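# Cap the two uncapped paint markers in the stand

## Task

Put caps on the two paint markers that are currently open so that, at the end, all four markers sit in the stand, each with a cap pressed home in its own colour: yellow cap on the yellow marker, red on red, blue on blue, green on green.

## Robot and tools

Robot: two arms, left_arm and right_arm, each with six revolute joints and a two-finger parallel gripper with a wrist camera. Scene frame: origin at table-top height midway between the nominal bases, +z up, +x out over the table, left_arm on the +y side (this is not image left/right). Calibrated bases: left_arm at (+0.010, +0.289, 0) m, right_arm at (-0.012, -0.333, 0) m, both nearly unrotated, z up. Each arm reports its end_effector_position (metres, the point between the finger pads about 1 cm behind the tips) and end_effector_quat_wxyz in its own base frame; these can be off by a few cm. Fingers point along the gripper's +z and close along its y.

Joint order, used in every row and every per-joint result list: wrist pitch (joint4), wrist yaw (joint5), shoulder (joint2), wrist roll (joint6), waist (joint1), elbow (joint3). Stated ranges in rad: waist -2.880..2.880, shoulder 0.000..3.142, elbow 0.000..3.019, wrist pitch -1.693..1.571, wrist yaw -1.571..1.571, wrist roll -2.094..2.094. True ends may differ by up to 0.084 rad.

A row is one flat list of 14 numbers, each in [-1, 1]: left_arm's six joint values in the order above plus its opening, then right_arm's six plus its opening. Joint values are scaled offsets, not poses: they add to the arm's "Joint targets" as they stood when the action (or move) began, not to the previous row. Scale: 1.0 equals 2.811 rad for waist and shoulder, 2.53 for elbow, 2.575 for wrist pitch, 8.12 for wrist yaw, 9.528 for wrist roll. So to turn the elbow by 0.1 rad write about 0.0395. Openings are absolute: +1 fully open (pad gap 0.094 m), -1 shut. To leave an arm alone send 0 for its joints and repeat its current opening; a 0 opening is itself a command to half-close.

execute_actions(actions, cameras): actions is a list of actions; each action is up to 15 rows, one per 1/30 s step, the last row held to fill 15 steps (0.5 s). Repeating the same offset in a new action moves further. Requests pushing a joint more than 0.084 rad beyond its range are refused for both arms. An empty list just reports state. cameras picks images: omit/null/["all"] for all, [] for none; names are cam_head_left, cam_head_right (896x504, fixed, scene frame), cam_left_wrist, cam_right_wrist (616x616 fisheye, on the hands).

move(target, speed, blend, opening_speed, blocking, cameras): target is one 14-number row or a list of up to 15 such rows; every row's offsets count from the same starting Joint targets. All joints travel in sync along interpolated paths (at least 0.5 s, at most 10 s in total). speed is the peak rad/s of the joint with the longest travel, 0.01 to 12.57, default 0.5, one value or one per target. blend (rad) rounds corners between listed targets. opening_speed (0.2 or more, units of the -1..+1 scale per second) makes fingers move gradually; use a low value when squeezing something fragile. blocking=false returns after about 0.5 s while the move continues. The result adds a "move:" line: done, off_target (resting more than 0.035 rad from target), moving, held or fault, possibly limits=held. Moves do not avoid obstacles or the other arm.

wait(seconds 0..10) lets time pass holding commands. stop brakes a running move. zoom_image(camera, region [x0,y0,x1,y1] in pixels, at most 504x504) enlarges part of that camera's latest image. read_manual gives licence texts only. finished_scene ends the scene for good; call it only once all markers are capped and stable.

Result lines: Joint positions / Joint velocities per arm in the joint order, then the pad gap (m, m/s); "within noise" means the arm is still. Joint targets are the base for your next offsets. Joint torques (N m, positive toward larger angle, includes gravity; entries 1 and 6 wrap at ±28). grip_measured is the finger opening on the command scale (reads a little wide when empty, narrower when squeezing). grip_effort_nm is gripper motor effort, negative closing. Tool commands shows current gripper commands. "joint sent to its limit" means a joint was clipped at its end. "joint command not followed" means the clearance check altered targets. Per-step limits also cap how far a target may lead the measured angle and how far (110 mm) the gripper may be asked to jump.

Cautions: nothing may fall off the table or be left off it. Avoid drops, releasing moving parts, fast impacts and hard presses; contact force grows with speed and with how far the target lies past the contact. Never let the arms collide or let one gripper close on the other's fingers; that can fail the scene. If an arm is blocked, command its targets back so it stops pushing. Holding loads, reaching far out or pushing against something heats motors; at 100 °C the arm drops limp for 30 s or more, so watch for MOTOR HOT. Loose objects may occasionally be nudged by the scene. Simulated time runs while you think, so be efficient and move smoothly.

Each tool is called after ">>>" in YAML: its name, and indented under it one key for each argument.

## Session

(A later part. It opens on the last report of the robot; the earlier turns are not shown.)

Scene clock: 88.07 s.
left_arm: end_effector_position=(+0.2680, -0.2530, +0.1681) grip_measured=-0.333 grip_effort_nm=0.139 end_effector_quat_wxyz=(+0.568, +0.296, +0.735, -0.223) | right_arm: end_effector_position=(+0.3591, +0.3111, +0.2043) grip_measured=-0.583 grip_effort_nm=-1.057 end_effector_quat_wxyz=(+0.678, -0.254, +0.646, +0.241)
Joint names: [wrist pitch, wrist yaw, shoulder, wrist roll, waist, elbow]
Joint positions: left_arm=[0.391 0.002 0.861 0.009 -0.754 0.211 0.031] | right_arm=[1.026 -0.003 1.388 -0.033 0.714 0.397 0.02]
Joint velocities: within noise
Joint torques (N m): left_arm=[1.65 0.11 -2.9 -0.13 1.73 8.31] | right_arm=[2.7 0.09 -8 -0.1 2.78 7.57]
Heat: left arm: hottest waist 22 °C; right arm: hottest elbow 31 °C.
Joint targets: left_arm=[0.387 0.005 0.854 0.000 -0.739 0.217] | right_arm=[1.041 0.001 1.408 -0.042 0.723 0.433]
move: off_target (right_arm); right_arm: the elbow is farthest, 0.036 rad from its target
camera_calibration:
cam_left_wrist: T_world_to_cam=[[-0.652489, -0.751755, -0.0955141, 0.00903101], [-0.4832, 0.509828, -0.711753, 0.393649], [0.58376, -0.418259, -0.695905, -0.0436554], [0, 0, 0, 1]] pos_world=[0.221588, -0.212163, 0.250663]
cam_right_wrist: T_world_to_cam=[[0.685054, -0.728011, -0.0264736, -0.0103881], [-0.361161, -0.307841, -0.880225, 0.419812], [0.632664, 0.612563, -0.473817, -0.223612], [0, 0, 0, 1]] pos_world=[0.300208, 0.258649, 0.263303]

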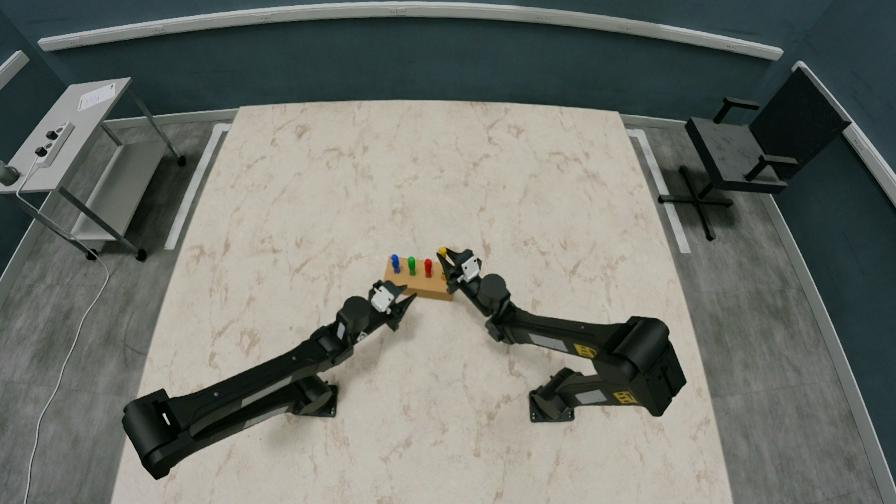

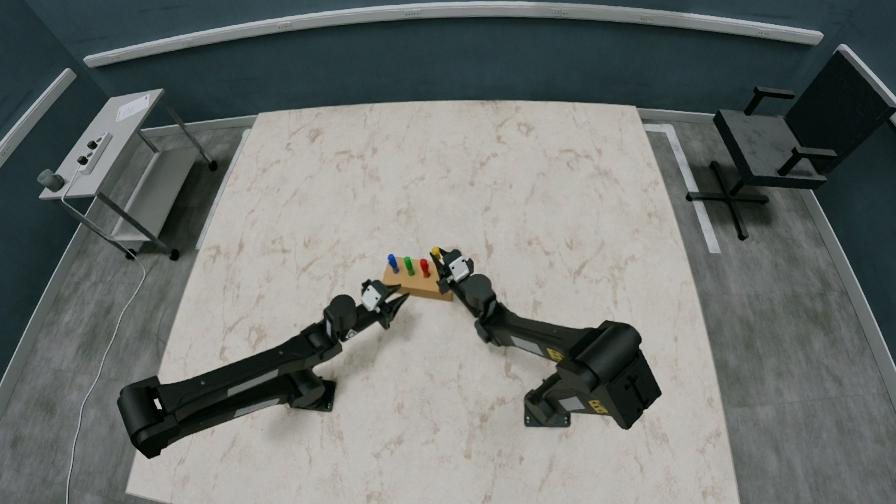

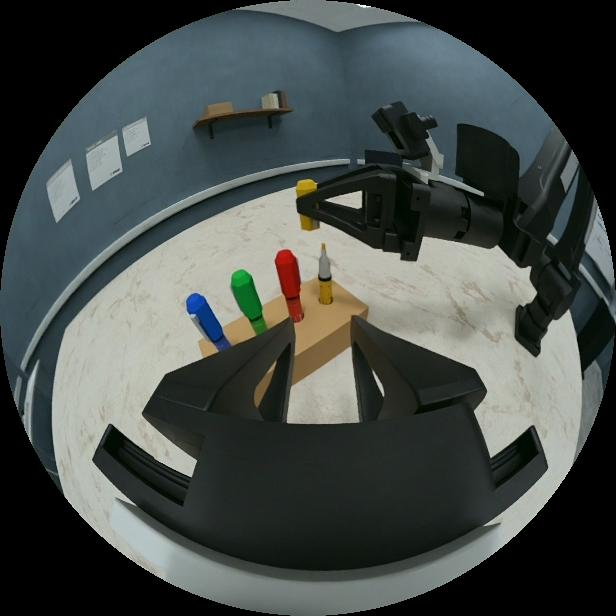

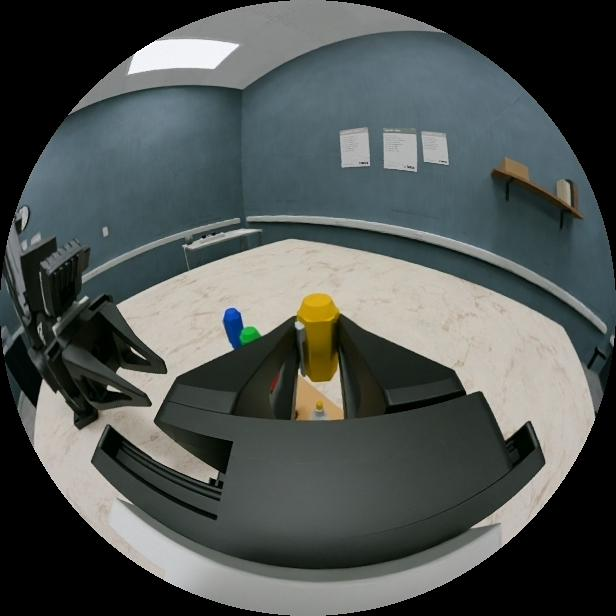

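>>> move:
  target: [0, 0, 0, 0, 0, 0, -0.33, 0.01235, 0.00058, -0.0121, 0, 0.00167, -0.03083, -0.7]
  speed: 0.15
  cameras: ["cam_left_wrist", "cam_right_wrist"]

>>> zoom_image:
  camera: "cam_right_wrist"
  region: [290, 360, 350, 422]

>>> zoom_image:
  camera: "cam_left_wrist"
  region: [295, 175, 345, 245]

>>> zoom_image:
  camera: "cam_left_wrist"
  region: [295, 235, 345, 310]

Scene clock: 91.70 s.
left_arm: end_effector_position=(+0.2681, -0.2529, +0.1681) grip_measured=-0.333 grip_effort_nm=0.144 end_effector_quat_wxyz=(+0.568, +0.296, +0.735, -0.223) | right_arm: end_effector_position=(+0.3498, +0.3041, +0.1960) grip_measured=-0.583 grip_effort_nm=-1.057 end_effector_quat_wxyz=(+0.677, -0.254, +0.648, +0.240)
Joint names: [wrist pitch, wrist yaw, shoulder, wrist roll, waist, elbow]
Joint positions: left_arm=[0.391 0.002 0.861 0.009 -0.754 0.211 0.031] | right_arm=[1.058 0.002 1.388 -0.033 0.717 0.362 0.02]
Joint velocities: within noise
Joint torques (N m): left_arm=[1.65 0.11 -2.84 -0.13 1.73 8.31] | right_arm=[2.71 0.1 -10.75 -0.11 2.9 4.44]
Heat: left arm: hottest waist 22 °C; right arm: hottest elbow 31 °C.
Joint targets: left_arm=[0.387 0.004 0.854 0.000 -0.739 0.217] | right_arm=[1.073 0.006 1.374 -0.041 0.727 0.355]
move: done
camera_calibration:
cam_left_wrist: T_world_to_cam=[[-0.652264, -0.75195, -0.0955194, 0.00901621], [-0.483365, 0.509696, -0.711736, 0.393602], [0.583875, -0.418069, -0.695922, -0.0435944], [0, 0, 0, 1]] pos_world=[0.221588, -0.212063, 0.250663]
cam_right_wrist: T_world_to_cam=[[0.683874, -0.72911, -0.0267354, -0.00856295], [-0.364472, -0.309656, -0.878222, 0.408313], [0.632041, 0.610337, -0.477506, -0.215861], [0, 0, 0, 1]] pos_world=[0.291108, 0.251941, 0.255285]
Images, in order (width x height): cam_left_wrist 616x616, cam_right_wrist 616x616.

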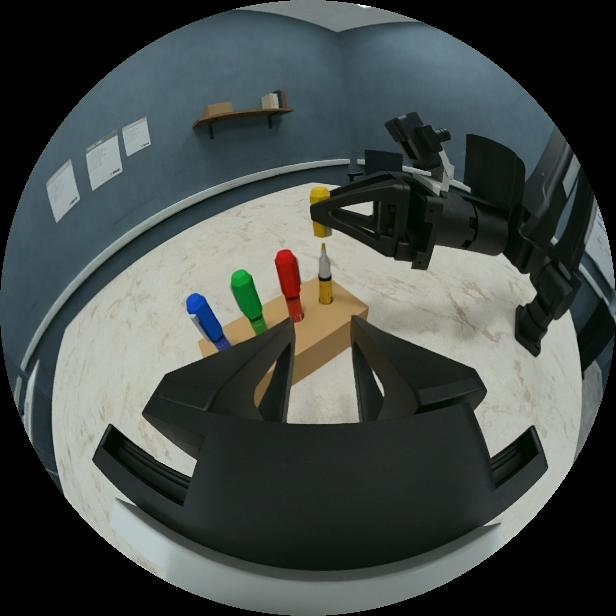

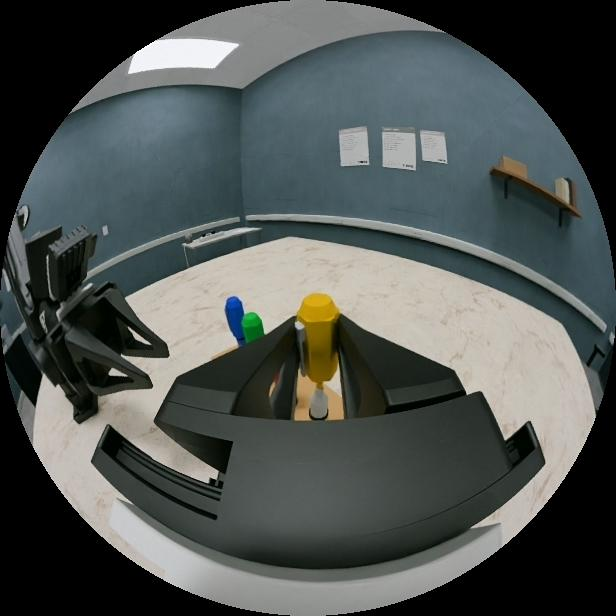

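Scaled by 8.129 from the camera's 616x616 image, which has a finer 880x880 frame.

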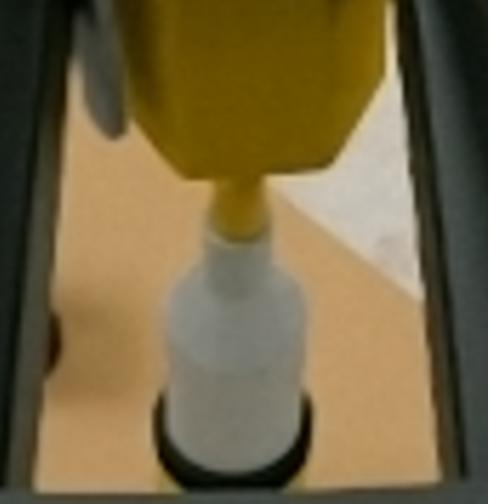

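Scaled by 7.200 from the camera's 616x616 image, which has a finer 880x880 frame.

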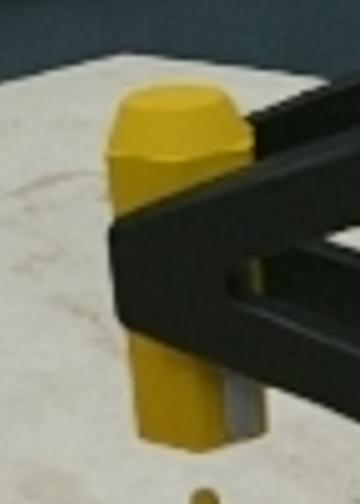

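Scaled by 6.720 from the camera's 616x616 image, which has a finer 880x880 frame.

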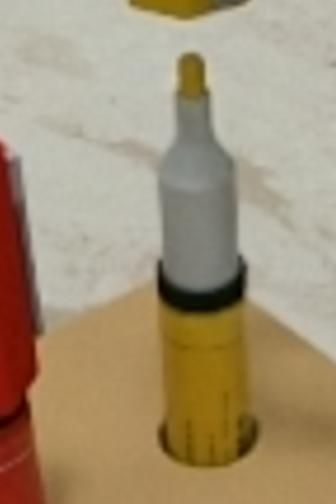

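>>> move:
  target: [0, 0, 0, 0, 0, 0, -0.33, 0.01592, 0, 0.02561, 0.00714, 0, -0.00198, -0.7]
  speed: 0.12
  cameras: ["cam_left_wrist", "cam_right_wrist"]

>>> zoom_image:
  camera: "cam_right_wrist"
  region: [290, 360, 350, 422]

>>> zoom_image:
  camera: "cam_left_wrist"
  region: [295, 175, 345, 245]

>>> zoom_image:
  camera: "cam_left_wrist"
  region: [295, 235, 345, 310]

Scene clock: 94.67 s.
left_arm: end_effector_position=(+0.2681, -0.2529, +0.1681) grip_measured=-0.333 grip_effort_nm=0.139 end_effector_quat_wxyz=(+0.568, +0.296, +0.735, -0.223) | right_arm: end_effector_position=(+0.3501, +0.3043, +0.1874) grip_measured=-0.583 grip_effort_nm=-1.062 end_effector_quat_wxyz=(+0.670, -0.238, +0.655, +0.257)
Joint names: [wrist pitch, wrist yaw, shoulder, wrist roll, waist, elbow]
Joint positions: left_arm=[0.391 0.002 0.861 0.009 -0.754 0.211 0.031] | right_arm=[1.099 0.002 1.425 0.018 0.717 0.357 0.02]
Joint velocities: within noise
Joint torques (N m): left_arm=[1.65 0.11 -2.9 -0.13 1.73 8.31] | right_arm=[2.76 0.1 -7.77 0.02 2.9 4.18]
Heat: left arm: hottest waist 22 °C; right arm: hottest elbow 30 °C.
Joint targets: left_arm=[0.387 0.004 0.854 0.000 -0.739 0.217] | right_arm=[1.114 0.006 1.446 0.027 0.727 0.350]
move: done
camera_calibration:
cam_left_wrist: T_world_to_cam=[[-0.652264, -0.75195, -0.0955194, 0.00901621], [-0.483365, 0.509696, -0.711736, 0.393602], [0.583875, -0.418069, -0.695922, -0.0435944], [0, 0, 0, 1]] pos_world=[0.221588, -0.212063, 0.250663]
cam_right_wrist: T_world_to_cam=[[0.683212, -0.726021, -0.0781932, 0.000154594], [-0.394427, -0.276797, -0.876248, 0.401122], [0.614531, 0.629505, -0.475474, -0.220255], [0, 0, 0, 1]] pos_world=[0.293461, 0.249793, 0.246769]
Images, in order (width x height): cam_left_wrist 616x616, cam_right_wrist 616x616.

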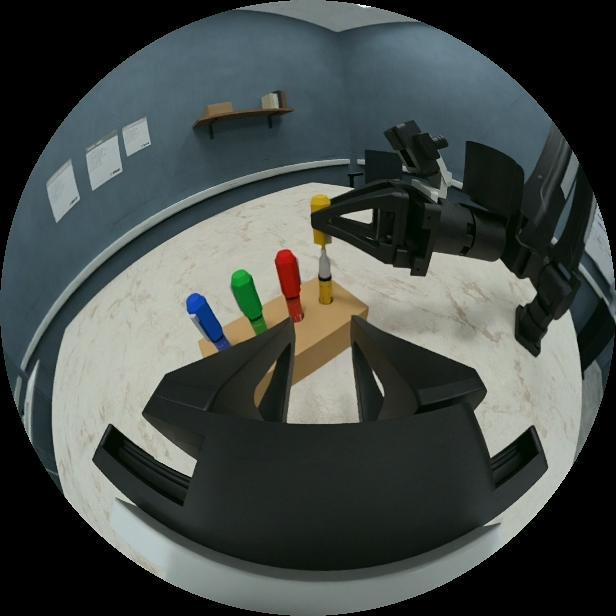

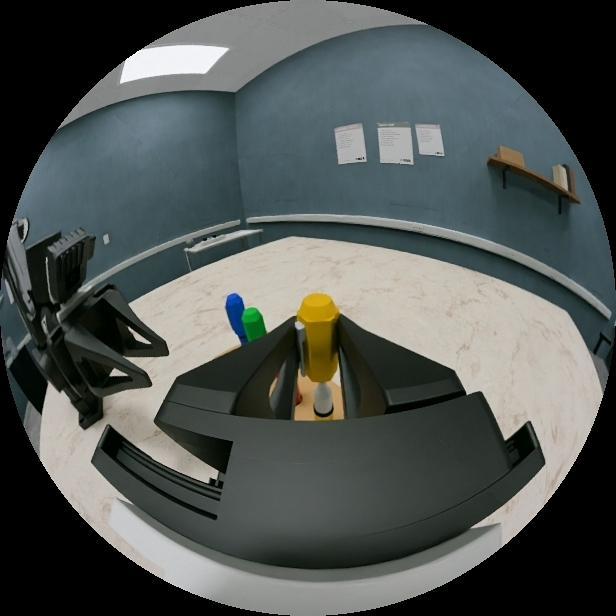

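Scaled by 8.129 from the camera's 616x616 image, which has a finer 880x880 frame.

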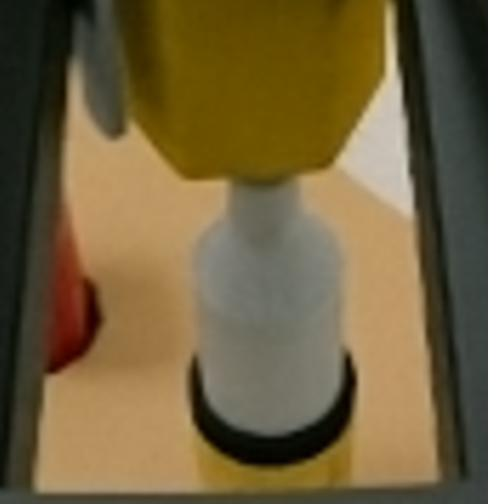

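Scaled by 7.200 from the camera's 616x616 image, which has a finer 880x880 frame.

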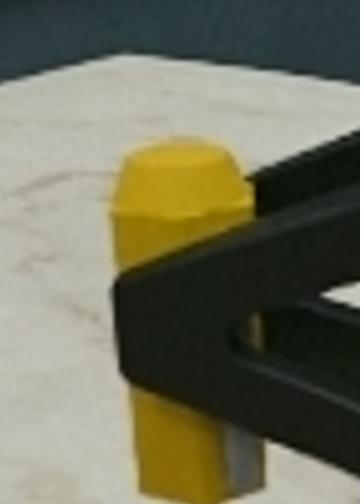

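Scaled by 6.720 from the camera's 616x616 image, which has a finer 880x880 frame.

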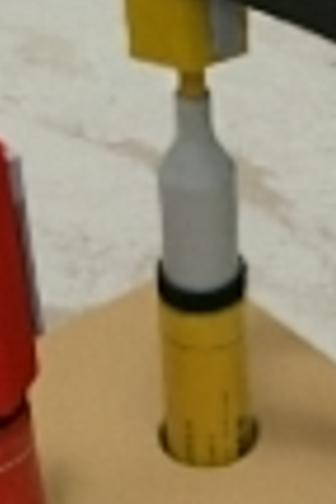

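>>> move:
  target: [0, 0, 0, 0, 0, 0, -0.33, 0.03227, 0.00012, 0.02597, 0, 0.00036, -0.00399, -0.7]
  speed: 0.12
  cameras: ["cam_left_wrist", "cam_right_wrist"]

>>> zoom_image:
  camera: "cam_right_wrist"
  region: [290, 360, 350, 422]

>>> zoom_image:
  camera: "cam_left_wrist"
  region: [295, 185, 345, 255]

>>> zoom_image:
  camera: "cam_left_wrist"
  region: [295, 235, 345, 310]

Scene clock: 97.00 s.
left_arm: end_effector_position=(+0.2681, -0.2529, +0.1681) grip_measured=-0.333 grip_effort_nm=0.144 end_effector_quat_wxyz=(+0.568, +0.296, +0.735, -0.223) | right_arm: end_effector_position=(+0.3497, +0.3044, +0.1725) grip_measured=-0.583 grip_effort_nm=-1.057 end_effector_quat_wxyz=(+0.671, -0.237, +0.654, +0.258)
Joint names: [wrist pitch, wrist yaw, shoulder, wrist roll, waist, elbow]
Joint positions: left_arm=[0.391 0.002 0.861 0.009 -0.754 0.211 0.031] | right_arm=[1.182 0.003 1.496 0.019 0.718 0.347 0.02]
Joint velocities: within noise
Joint torques (N m): left_arm=[1.65 0.11 -2.9 -0.13 1.73 8.31] | right_arm=[2.8 0.1 -8.06 0.04 2.96 3.59]
Heat: left arm: hottest waist 22 °C; right arm: hottest elbow 30 °C.
Joint targets: left_arm=[0.387 0.004 0.854 0.000 -0.739 0.217] | right_arm=[1.197 0.007 1.519 0.027 0.728 0.340]
move: done
camera_calibration:
cam_left_wrist: T_world_to_cam=[[-0.652264, -0.75195, -0.0955194, 0.00901621], [-0.483365, 0.509696, -0.711736, 0.393602], [0.583875, -0.418069, -0.695922, -0.0435944], [0, 0, 0, 1]] pos_world=[0.221588, -0.212063, 0.250663]
cam_right_wrist: T_world_to_cam=[[0.683266, -0.725888, -0.0789561, -0.000563532], [-0.3934, -0.274874, -0.877314, 0.387081], [0.615129, 0.630501, -0.473376, -0.228082], [0, 0, 0, 1]] pos_world=[0.292963, 0.249796, 0.231579]
Images, in order (width x height): cam_left_wrist 616x616, cam_right_wrist 616x616.

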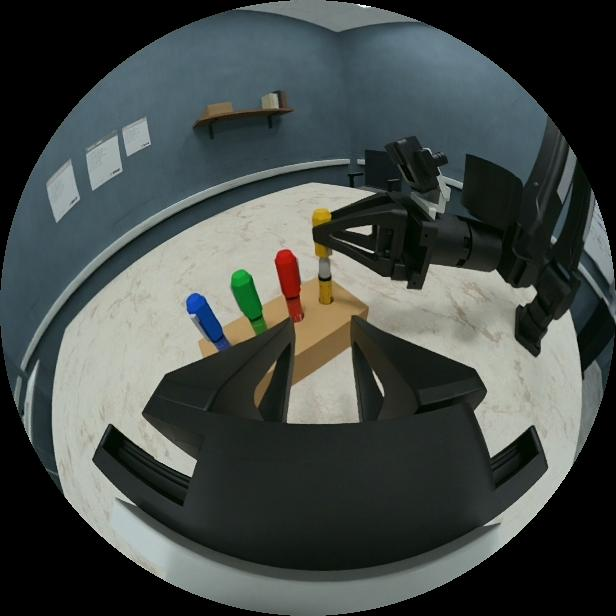

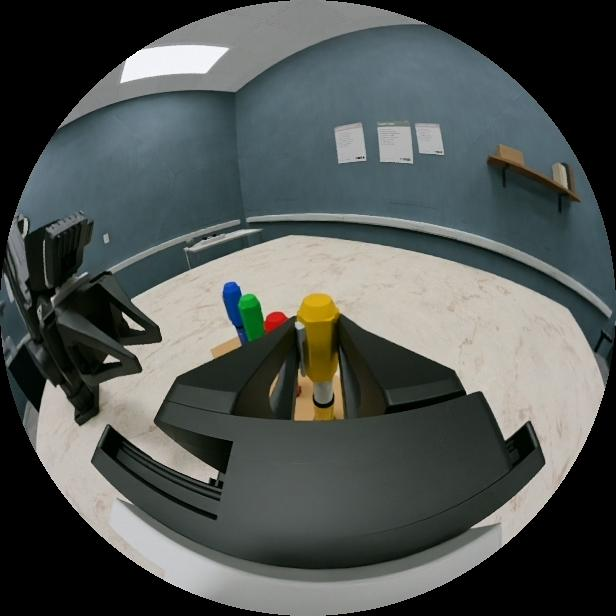

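Scaled by 8.129 from the camera's 616x616 image, which has a finer 880x880 frame.

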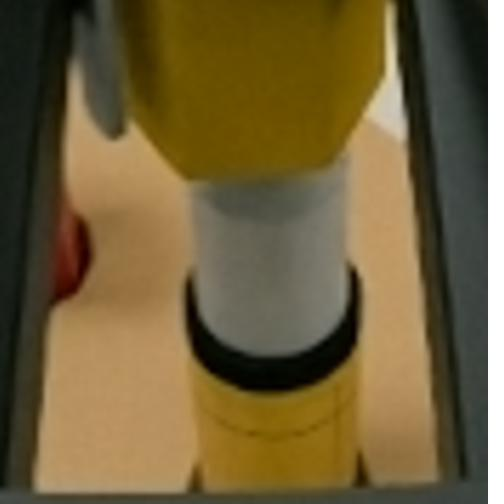

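Scaled by 7.200 from the camera's 616x616 image, which has a finer 880x880 frame.

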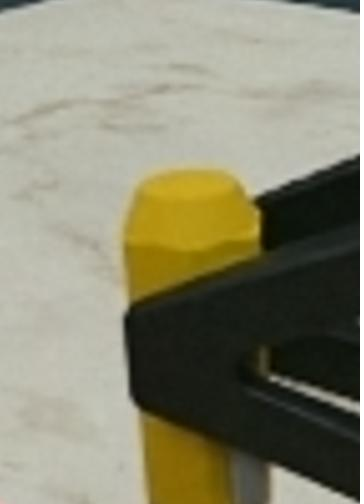

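Scaled by 6.720 from the camera's 616x616 image, which has a finer 880x880 frame.

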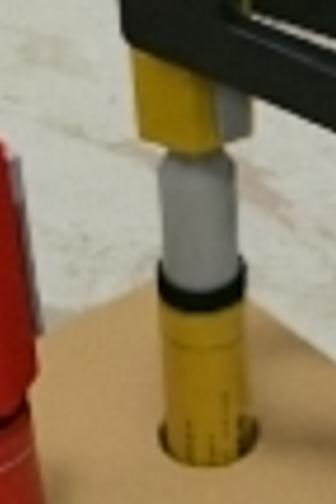

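>>> move:
  target: [0, 0, 0, 0, 0, 0, -0.33, 0.02016, 0.00033, 0.01725, 0, 0.00025, -0.0013, -0.7]
  speed: 0.06
  cameras: ["cam_left_wrist", "cam_right_wrist"]

>>> zoom_image:
  camera: "cam_right_wrist"
  region: [290, 360, 350, 422]

>>> zoom_image:
  camera: "cam_left_wrist"
  region: [295, 235, 345, 310]

Scene clock: 98.90 s.
left_arm: end_effector_position=(+0.2681, -0.2529, +0.1681) grip_measured=-0.333 grip_effort_nm=0.139 end_effector_quat_wxyz=(+0.568, +0.296, +0.735, -0.223) | right_arm: end_effector_position=(+0.3499, +0.3044, +0.1628) grip_measured=-0.583 grip_effort_nm=-1.053 end_effector_quat_wxyz=(+0.671, -0.236, +0.654, +0.257)
Joint names: [wrist pitch, wrist yaw, shoulder, wrist roll, waist, elbow]
Joint positions: left_arm=[0.391 0.002 0.861 0.009 -0.754 0.211 0.031] | right_arm=[1.233 0.006 1.544 0.019 0.719 0.344 0.02]
Joint velocities: within noise
Joint torques (N m): left_arm=[1.65 0.11 -2.9 -0.13 1.73 8.31] | right_arm=[2.7 0.1 -8.29 0.04 2.96 3.28]
Heat: left arm: hottest elbow 23 °C; right arm: hottest elbow 30 °C.
Joint targets: left_arm=[0.387 0.004 0.854 0.000 -0.739 0.217] | right_arm=[1.249 0.010 1.568 0.027 0.729 0.337]
move: done
camera_calibration:
cam_left_wrist: T_world_to_cam=[[-0.652264, -0.75195, -0.0955194, 0.00901621], [-0.483365, 0.509696, -0.711736, 0.393602], [0.583875, -0.418069, -0.695922, -0.0435944], [0, 0, 0, 1]] pos_world=[0.221588, -0.212063, 0.250663]
cam_right_wrist: T_world_to_cam=[[0.681933, -0.727143, -0.0789292, -0.000634413], [-0.393391, -0.27366, -0.877698, 0.378421], [0.616612, 0.629582, -0.472669, -0.233159], [0, 0, 0, 1]] pos_world=[0.293068, 0.24989, 0.221882]
Images, in order (width x height): cam_left_wrist 616x616, cam_right_wrist 616x616.

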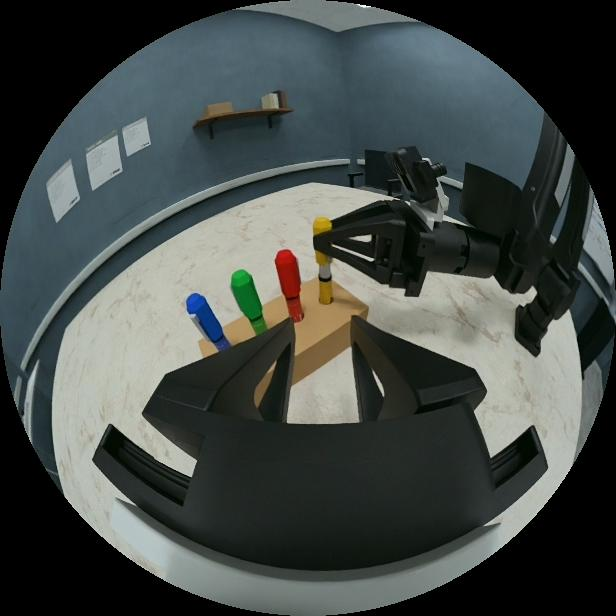

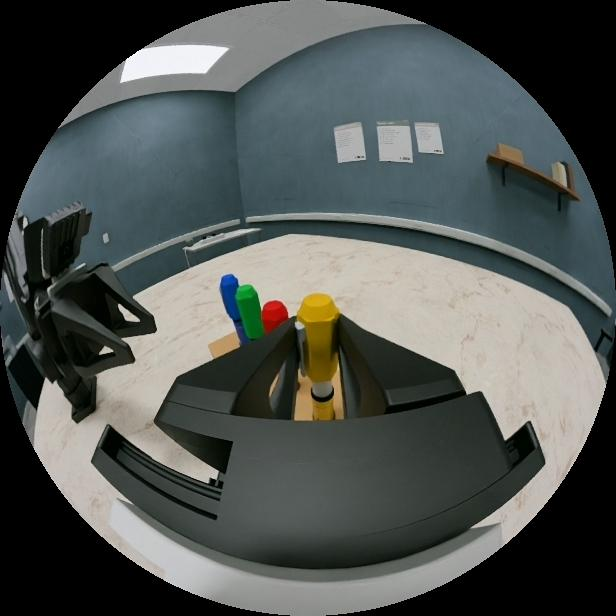

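Scaled by 8.129 from the camera's 616x616 image, which has a finer 880x880 frame.

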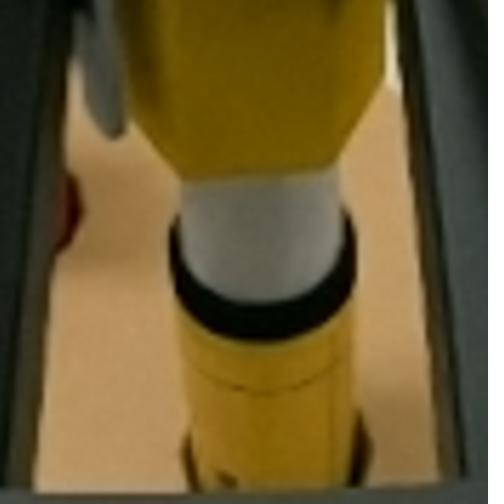

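Scaled by 6.720 from the camera's 616x616 image, which has a finer 880x880 frame.

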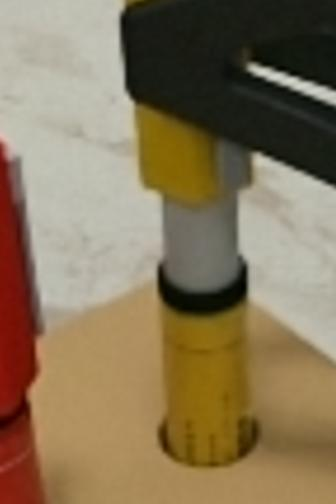

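>>> move:
  target: [0,0,0,0,0,0,-0.33,0.0141,0.0001,0.01222,0,0.0002,-0.00078,-0.7]
  speed: 0.06
  cameras: ["cam_left_wrist","cam_right_wrist"]

Scene clock: 100.50 s.
left_arm: end_effector_position=(+0.2681, -0.2529, +0.1681) grip_measured=-0.333 grip_effort_nm=0.134 end_effector_quat_wxyz=(+0.568, +0.296, +0.735, -0.223) | right_arm: end_effector_position=(+0.3504, +0.3049, +0.1567) grip_measured=-0.583 grip_effort_nm=-1.057 end_effector_quat_wxyz=(+0.672, -0.236, +0.653, +0.257)
Joint names: [wrist pitch, wrist yaw, shoulder, wrist roll, waist, elbow]
Joint positions: left_arm=[0.391 0.002 0.861 0.009 -0.754 0.211 0.031] | right_arm=[1.27 0.007 1.578 0.019 0.72 0.344 0.02]
Joint velocities: within noise
Joint torques (N m): left_arm=[1.66 0.11 -2.9 -0.13 1.73 8.31] | right_arm=[2.73 0.1 -8.53 0.04 2.96 2.92]
Heat: left arm: hottest elbow 23 °C; right arm: hottest elbow 30 °C.
Joint targets: left_arm=[0.387 0.004 0.854 0.000 -0.739 0.217] | right_arm=[1.285 0.010 1.602 0.027 0.730 0.335]
move: done
camera_calibration:
cam_left_wrist: T_world_to_cam=[[-0.652264, -0.75195, -0.0955194, 0.00901621], [-0.483365, 0.509696, -0.711736, 0.393602], [0.583875, -0.418069, -0.695922, -0.0435944], [0, 0, 0, 1]] pos_world=[0.221588, -0.212063, 0.250663]
cam_right_wrist: T_world_to_cam=[[0.681815, -0.727257, -0.0788962, -0.000989929], [-0.392013, -0.272186, -0.878772, 0.372587], [0.617619, 0.630089, -0.470675, -0.237424], [0, 0, 0, 1]] pos_world=[0.293371, 0.250291, 0.215591]
Images, in order (width x height): cam_left_wrist 616x616, cam_right_wrist 616x616.

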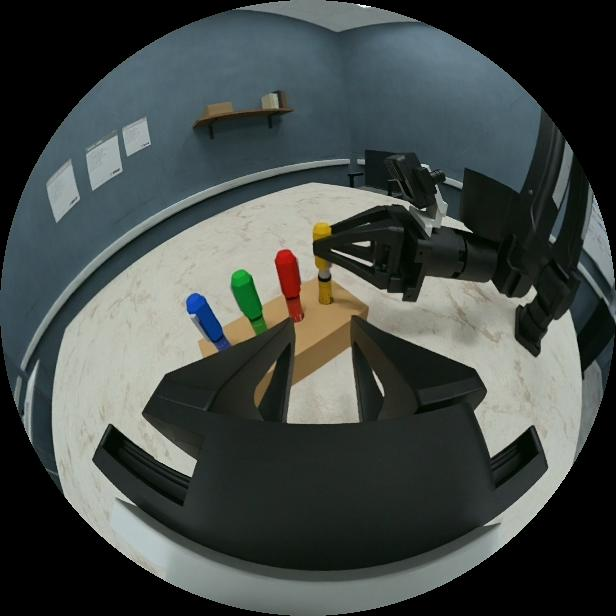

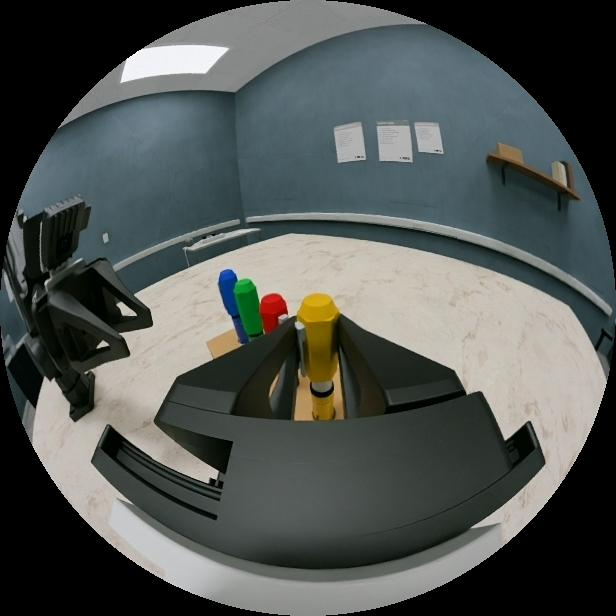

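>>> zoom_image:
  camera: "cam_left_wrist"
  region: [295, 235, 345, 310]

>>> zoom_image:
  camera: "cam_right_wrist"
  region: [290, 360, 350, 422]

Scaled by 6.720 from the camera's 616x616 image, which has a finer 880x880 frame.

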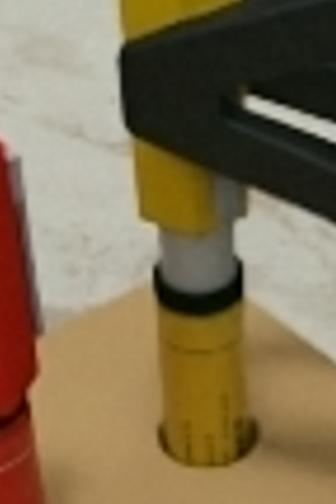

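Scaled by 8.129 from the camera's 616x616 image, which has a finer 880x880 frame.

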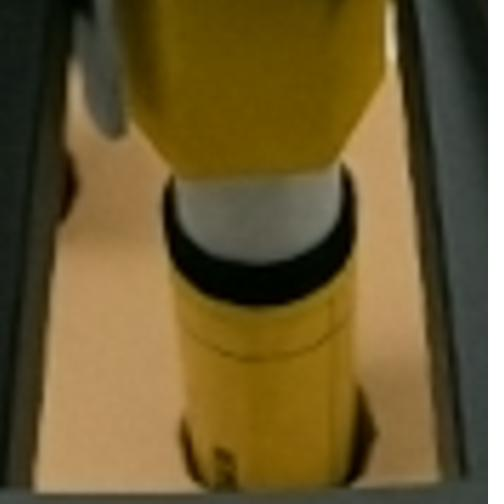

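>>> move:
  target: [0,0,0,0,0,0,-0.33,0.01003,0.0001,0.00882,0,0.0001,-0.00041,-0.7]
  speed: 0.06
  cameras: ["cam_left_wrist","cam_right_wrist"]

>>> zoom_image:
  camera: "cam_left_wrist"
  region: [295, 235, 345, 310]

>>> zoom_image:
  camera: "cam_right_wrist"
  region: [290, 360, 350, 422]

Scene clock: 101.73 s.
left_arm: end_effector_position=(+0.2681, -0.2529, +0.1681) grip_measured=-0.333 grip_effort_nm=0.139 end_effector_quat_wxyz=(+0.568, +0.296, +0.735, -0.223) | right_arm: end_effector_position=(+0.3506, +0.3052, +0.1522) grip_measured=-0.583 grip_effort_nm=-1.057 end_effector_quat_wxyz=(+0.672, -0.236, +0.653, +0.258)
Joint names: [wrist pitch, wrist yaw, shoulder, wrist roll, waist, elbow]
Joint positions: left_arm=[0.391 0.002 0.861 0.009 -0.754 0.211 0.031] | right_arm=[1.296 0.008 1.602 0.019 0.72 0.344 0.02]
Joint velocities: within noise
Joint torques (N m): left_arm=[1.66 0.11 -2.9 -0.13 1.73 8.31] | right_arm=[2.81 0.1 -8.64 0.03 2.96 2.7]
Heat: left arm: hottest elbow 23 °C; right arm: hottest elbow 30 °C.
Joint targets: left_arm=[0.387 0.004 0.854 0.000 -0.739 0.217] | right_arm=[1.311 0.011 1.627 0.027 0.730 0.334]
move: done
camera_calibration:
cam_left_wrist: T_world_to_cam=[[-0.652264, -0.75195, -0.0955194, 0.00901621], [-0.483365, 0.509696, -0.711736, 0.393602], [0.583875, -0.418069, -0.695922, -0.0435944], [0, 0, 0, 1]] pos_world=[0.221588, -0.212063, 0.250663]
cam_right_wrist: T_world_to_cam=[[0.68158, -0.72748, -0.078871, -0.00122559], [-0.391169, -0.271139, -0.879471, 0.368321], [0.618413, 0.630282, -0.469371, -0.240393], [0, 0, 0, 1]] pos_world=[0.293574, 0.25049, 0.210998]
Images, in order (width x height): cam_left_wrist 616x616, cam_right_wrist 616x616.

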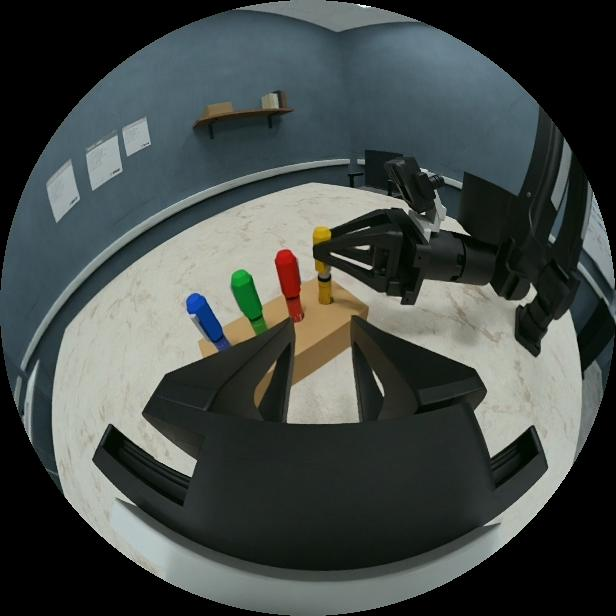

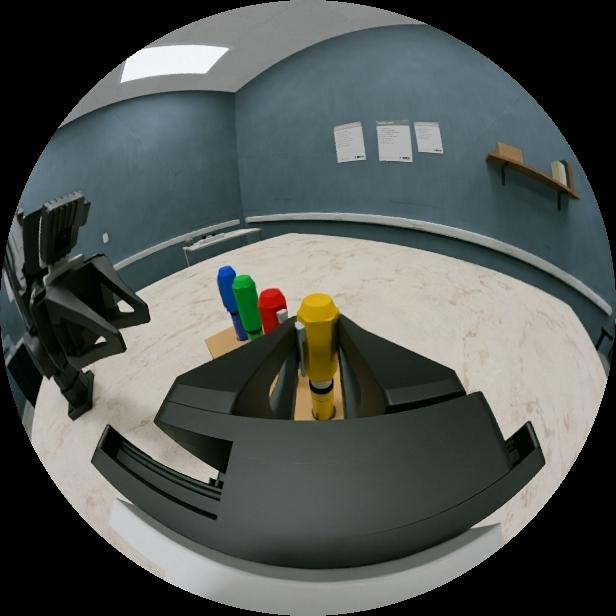

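Scaled by 6.720 from the camera's 616x616 image, which has a finer 880x880 frame.

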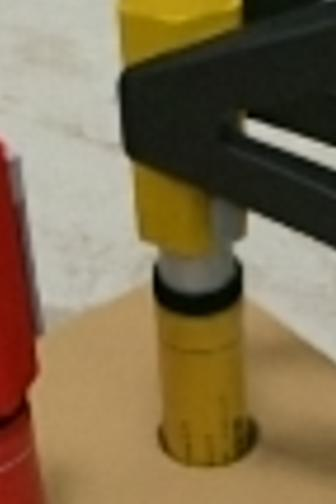

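Scaled by 8.129 from the camera's 616x616 image, which has a finer 880x880 frame.

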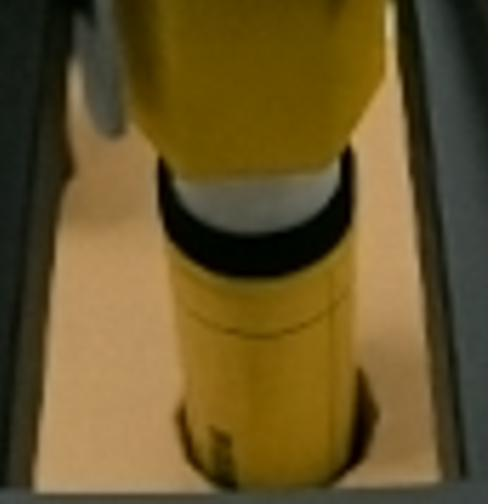

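>>> zoom_image:
  camera: "cam_left_wrist"
  region: [308, 220, 338, 285]

Scaled by 7.754 from the camera's 616x616 image, which has a finer 880x880 frame.

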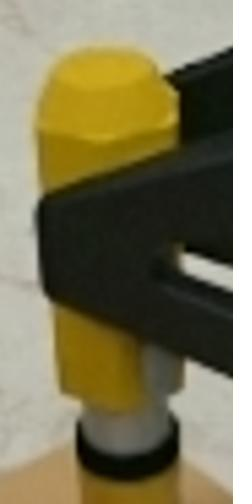

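>>> move:
  target: [0,0,0,0,0,0,-0.33,0.00795,0.0,0.00708,0,0.0,-0.00024,-0.7]
  speed: 0.06
  cameras: ["cam_left_wrist","cam_right_wrist"]

>>> zoom_image:
  camera: "cam_left_wrist"
  region: [295, 235, 345, 310]

>>> zoom_image:
  camera: "cam_right_wrist"
  region: [290, 360, 350, 422]

Scene clock: 103.00 s.
left_arm: end_effector_position=(+0.2681, -0.2529, +0.1681) grip_measured=-0.333 grip_effort_nm=0.144 end_effector_quat_wxyz=(+0.568, +0.296, +0.735, -0.223) | right_arm: end_effector_position=(+0.3501, +0.3047, +0.1500) grip_measured=-0.583 grip_effort_nm=-1.057 end_effector_quat_wxyz=(+0.674, -0.235, +0.651, +0.258)
Joint names: [wrist pitch, wrist yaw, shoulder, wrist roll, waist, elbow]
Joint positions: left_arm=[0.391 0.002 0.861 0.009 -0.754 0.211 0.031] | right_arm=[1.32 0.008 1.619 0.019 0.72 0.341 0.02]
Joint velocities: within noise
Joint torques (N m): left_arm=[1.65 0.11 -2.84 -0.14 1.73 8.32] | right_arm=[2.52 0.09 -8.47 0.04 2.9 2.66]
Heat: left arm: hottest elbow 23 °C; right arm: hottest elbow 30 °C.
Joint targets: left_arm=[0.387 0.004 0.854 0.000 -0.739 0.217] | right_arm=[1.332 0.011 1.647 0.027 0.730 0.333]
move: done
camera_calibration:
cam_left_wrist: T_world_to_cam=[[-0.652264, -0.75195, -0.0955194, 0.00901621], [-0.483365, 0.509696, -0.711736, 0.393602], [0.583875, -0.418069, -0.695922, -0.0435944], [0, 0, 0, 1]] pos_world=[0.221588, -0.212063, 0.250663]
cam_right_wrist: T_world_to_cam=[[0.681904, -0.727193, -0.0787208, -0.00152615], [-0.387633, -0.268014, -0.881992, 0.364202], [0.62028, 0.631949, -0.464644, -0.242731], [0, 0, 0, 1]] pos_world=[0.292779, 0.249895, 0.20832]
Images, in order (width x height): cam_left_wrist 616x616, cam_right_wrist 616x616.

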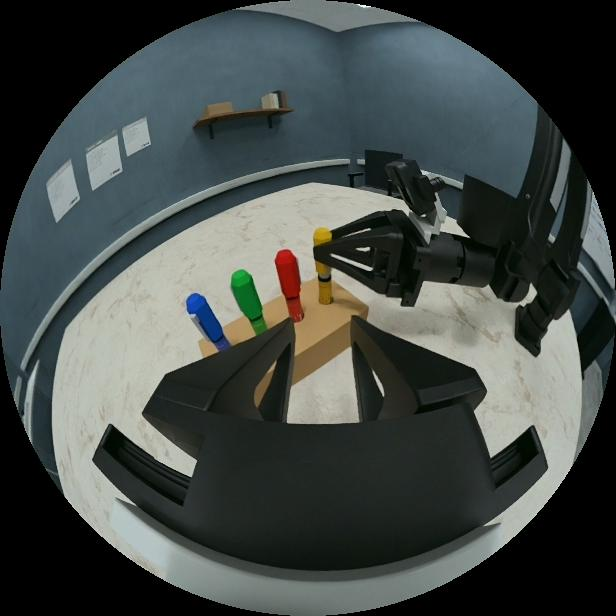

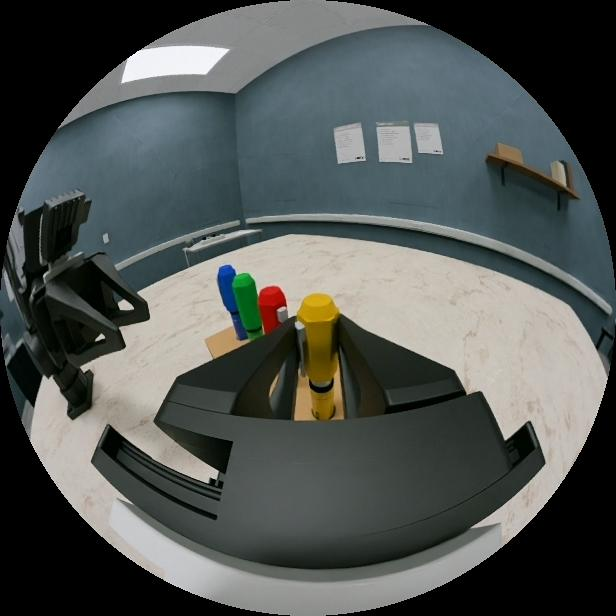

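Scaled by 6.720 from the camera's 616x616 image, which has a finer 880x880 frame.

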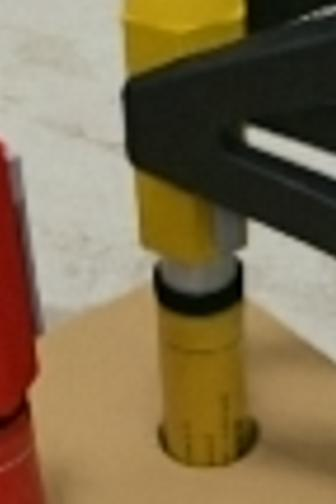

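Scaled by 8.129 from the camera's 616x616 image, which has a finer 880x880 frame.

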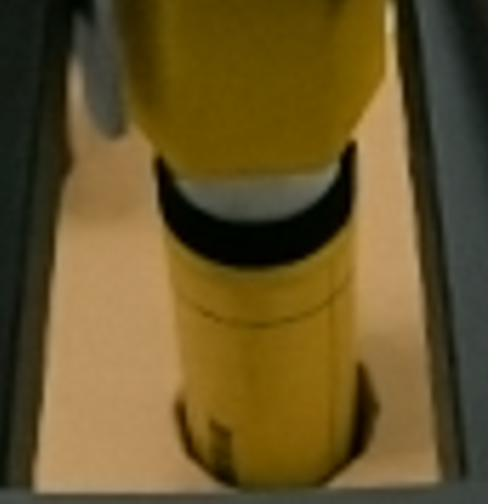

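>>> move:
  target: [0,0,0,0,0,0,-0.33,-0.0070,0.0,0.0093,0,0.0,0,-0.7]
  speed: 0.05
  cameras: ["cam_left_wrist","cam_right_wrist"]

>>> zoom_image:
  camera: "cam_left_wrist"
  region: [295, 235, 345, 310]

>>> zoom_image:
  camera: "cam_right_wrist"
  region: [290, 360, 350, 422]

Scene clock: 104.03 s.
left_arm: end_effector_position=(+0.2681, -0.2529, +0.1681) grip_measured=-0.333 grip_effort_nm=0.139 end_effector_quat_wxyz=(+0.568, +0.296, +0.735, -0.223) | right_arm: end_effector_position=(+0.3502, +0.3047, +0.1478) grip_measured=-0.583 grip_effort_nm=-1.057 end_effector_quat_wxyz=(+0.673, -0.235, +0.652, +0.258)
Joint names: [wrist pitch, wrist yaw, shoulder, wrist roll, waist, elbow]
Joint positions: left_arm=[0.391 0.002 0.861 0.009 -0.754 0.211 0.031] | right_arm=[1.325 0.008 1.627 0.019 0.72 0.341 0.02]
Joint velocities: within noise
Joint torques (N m): left_arm=[1.66 0.11 -2.9 -0.13 1.73 8.31] | right_arm=[1.88 0.09 -6.89 0.04 2.96 2.61]
Heat: left arm: hottest elbow 23 °C; right arm: hottest elbow 29 °C.
Joint targets: left_arm=[0.387 0.004 0.854 0.000 -0.739 0.217] | right_arm=[1.314 0.011 1.673 0.027 0.730 0.333]
move: off_target (right_arm); right_arm: the shoulder is farthest, 0.046 rad from its target
camera_calibration:
cam_left_wrist: T_world_to_cam=[[-0.652264, -0.75195, -0.0955194, 0.00901621], [-0.483365, 0.509696, -0.711736, 0.393602], [0.583875, -0.418069, -0.695922, -0.0435944], [0, 0, 0, 1]] pos_world=[0.221588, -0.212063, 0.250663]
cam_right_wrist: T_world_to_cam=[[0.681444, -0.727613, -0.0788195, -0.00148951], [-0.389501, -0.269378, -0.880752, 0.363164], [0.619615, 0.630884, -0.466973, -0.242908], [0, 0, 0, 1]] pos_world=[0.292977, 0.249991, 0.206309]
Images, in order (width x height): cam_left_wrist 616x616, cam_right_wrist 616x616.

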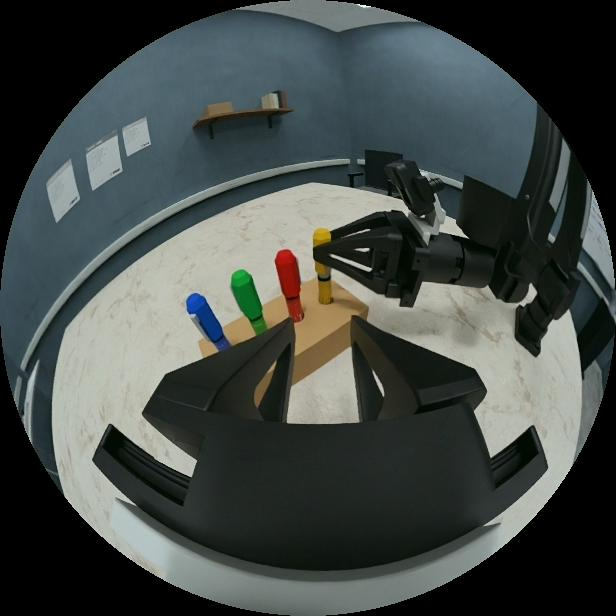

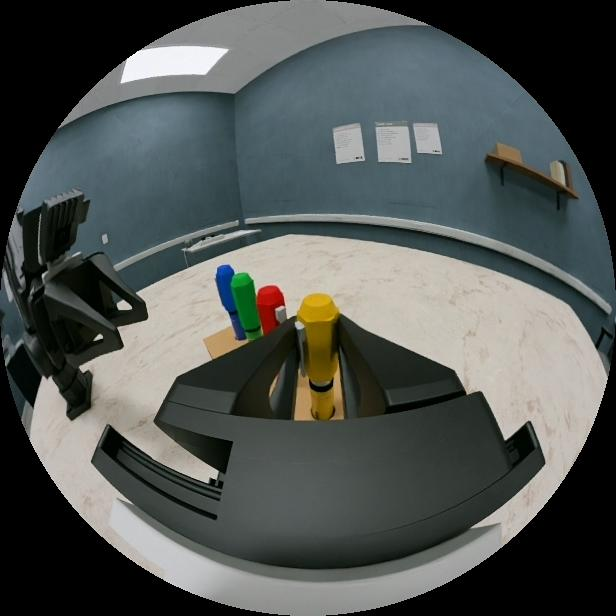

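Scaled by 6.720 from the camera's 616x616 image, which has a finer 880x880 frame.

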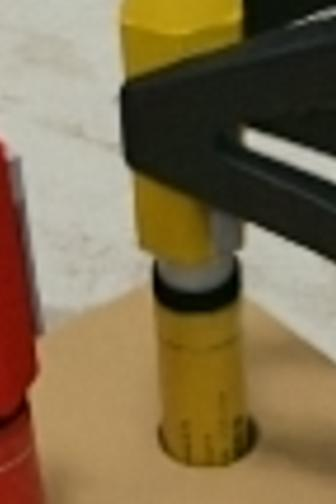

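Scaled by 8.129 from the camera's 616x616 image, which has a finer 880x880 frame.

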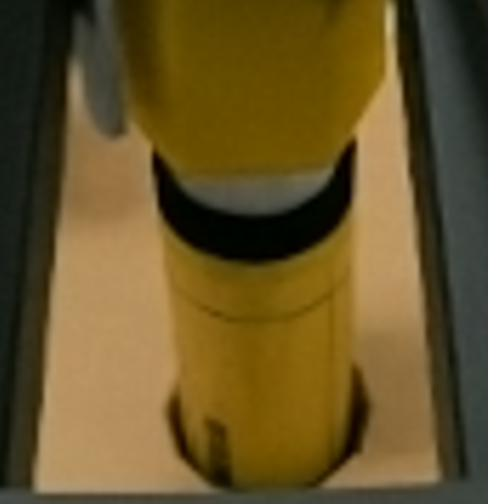

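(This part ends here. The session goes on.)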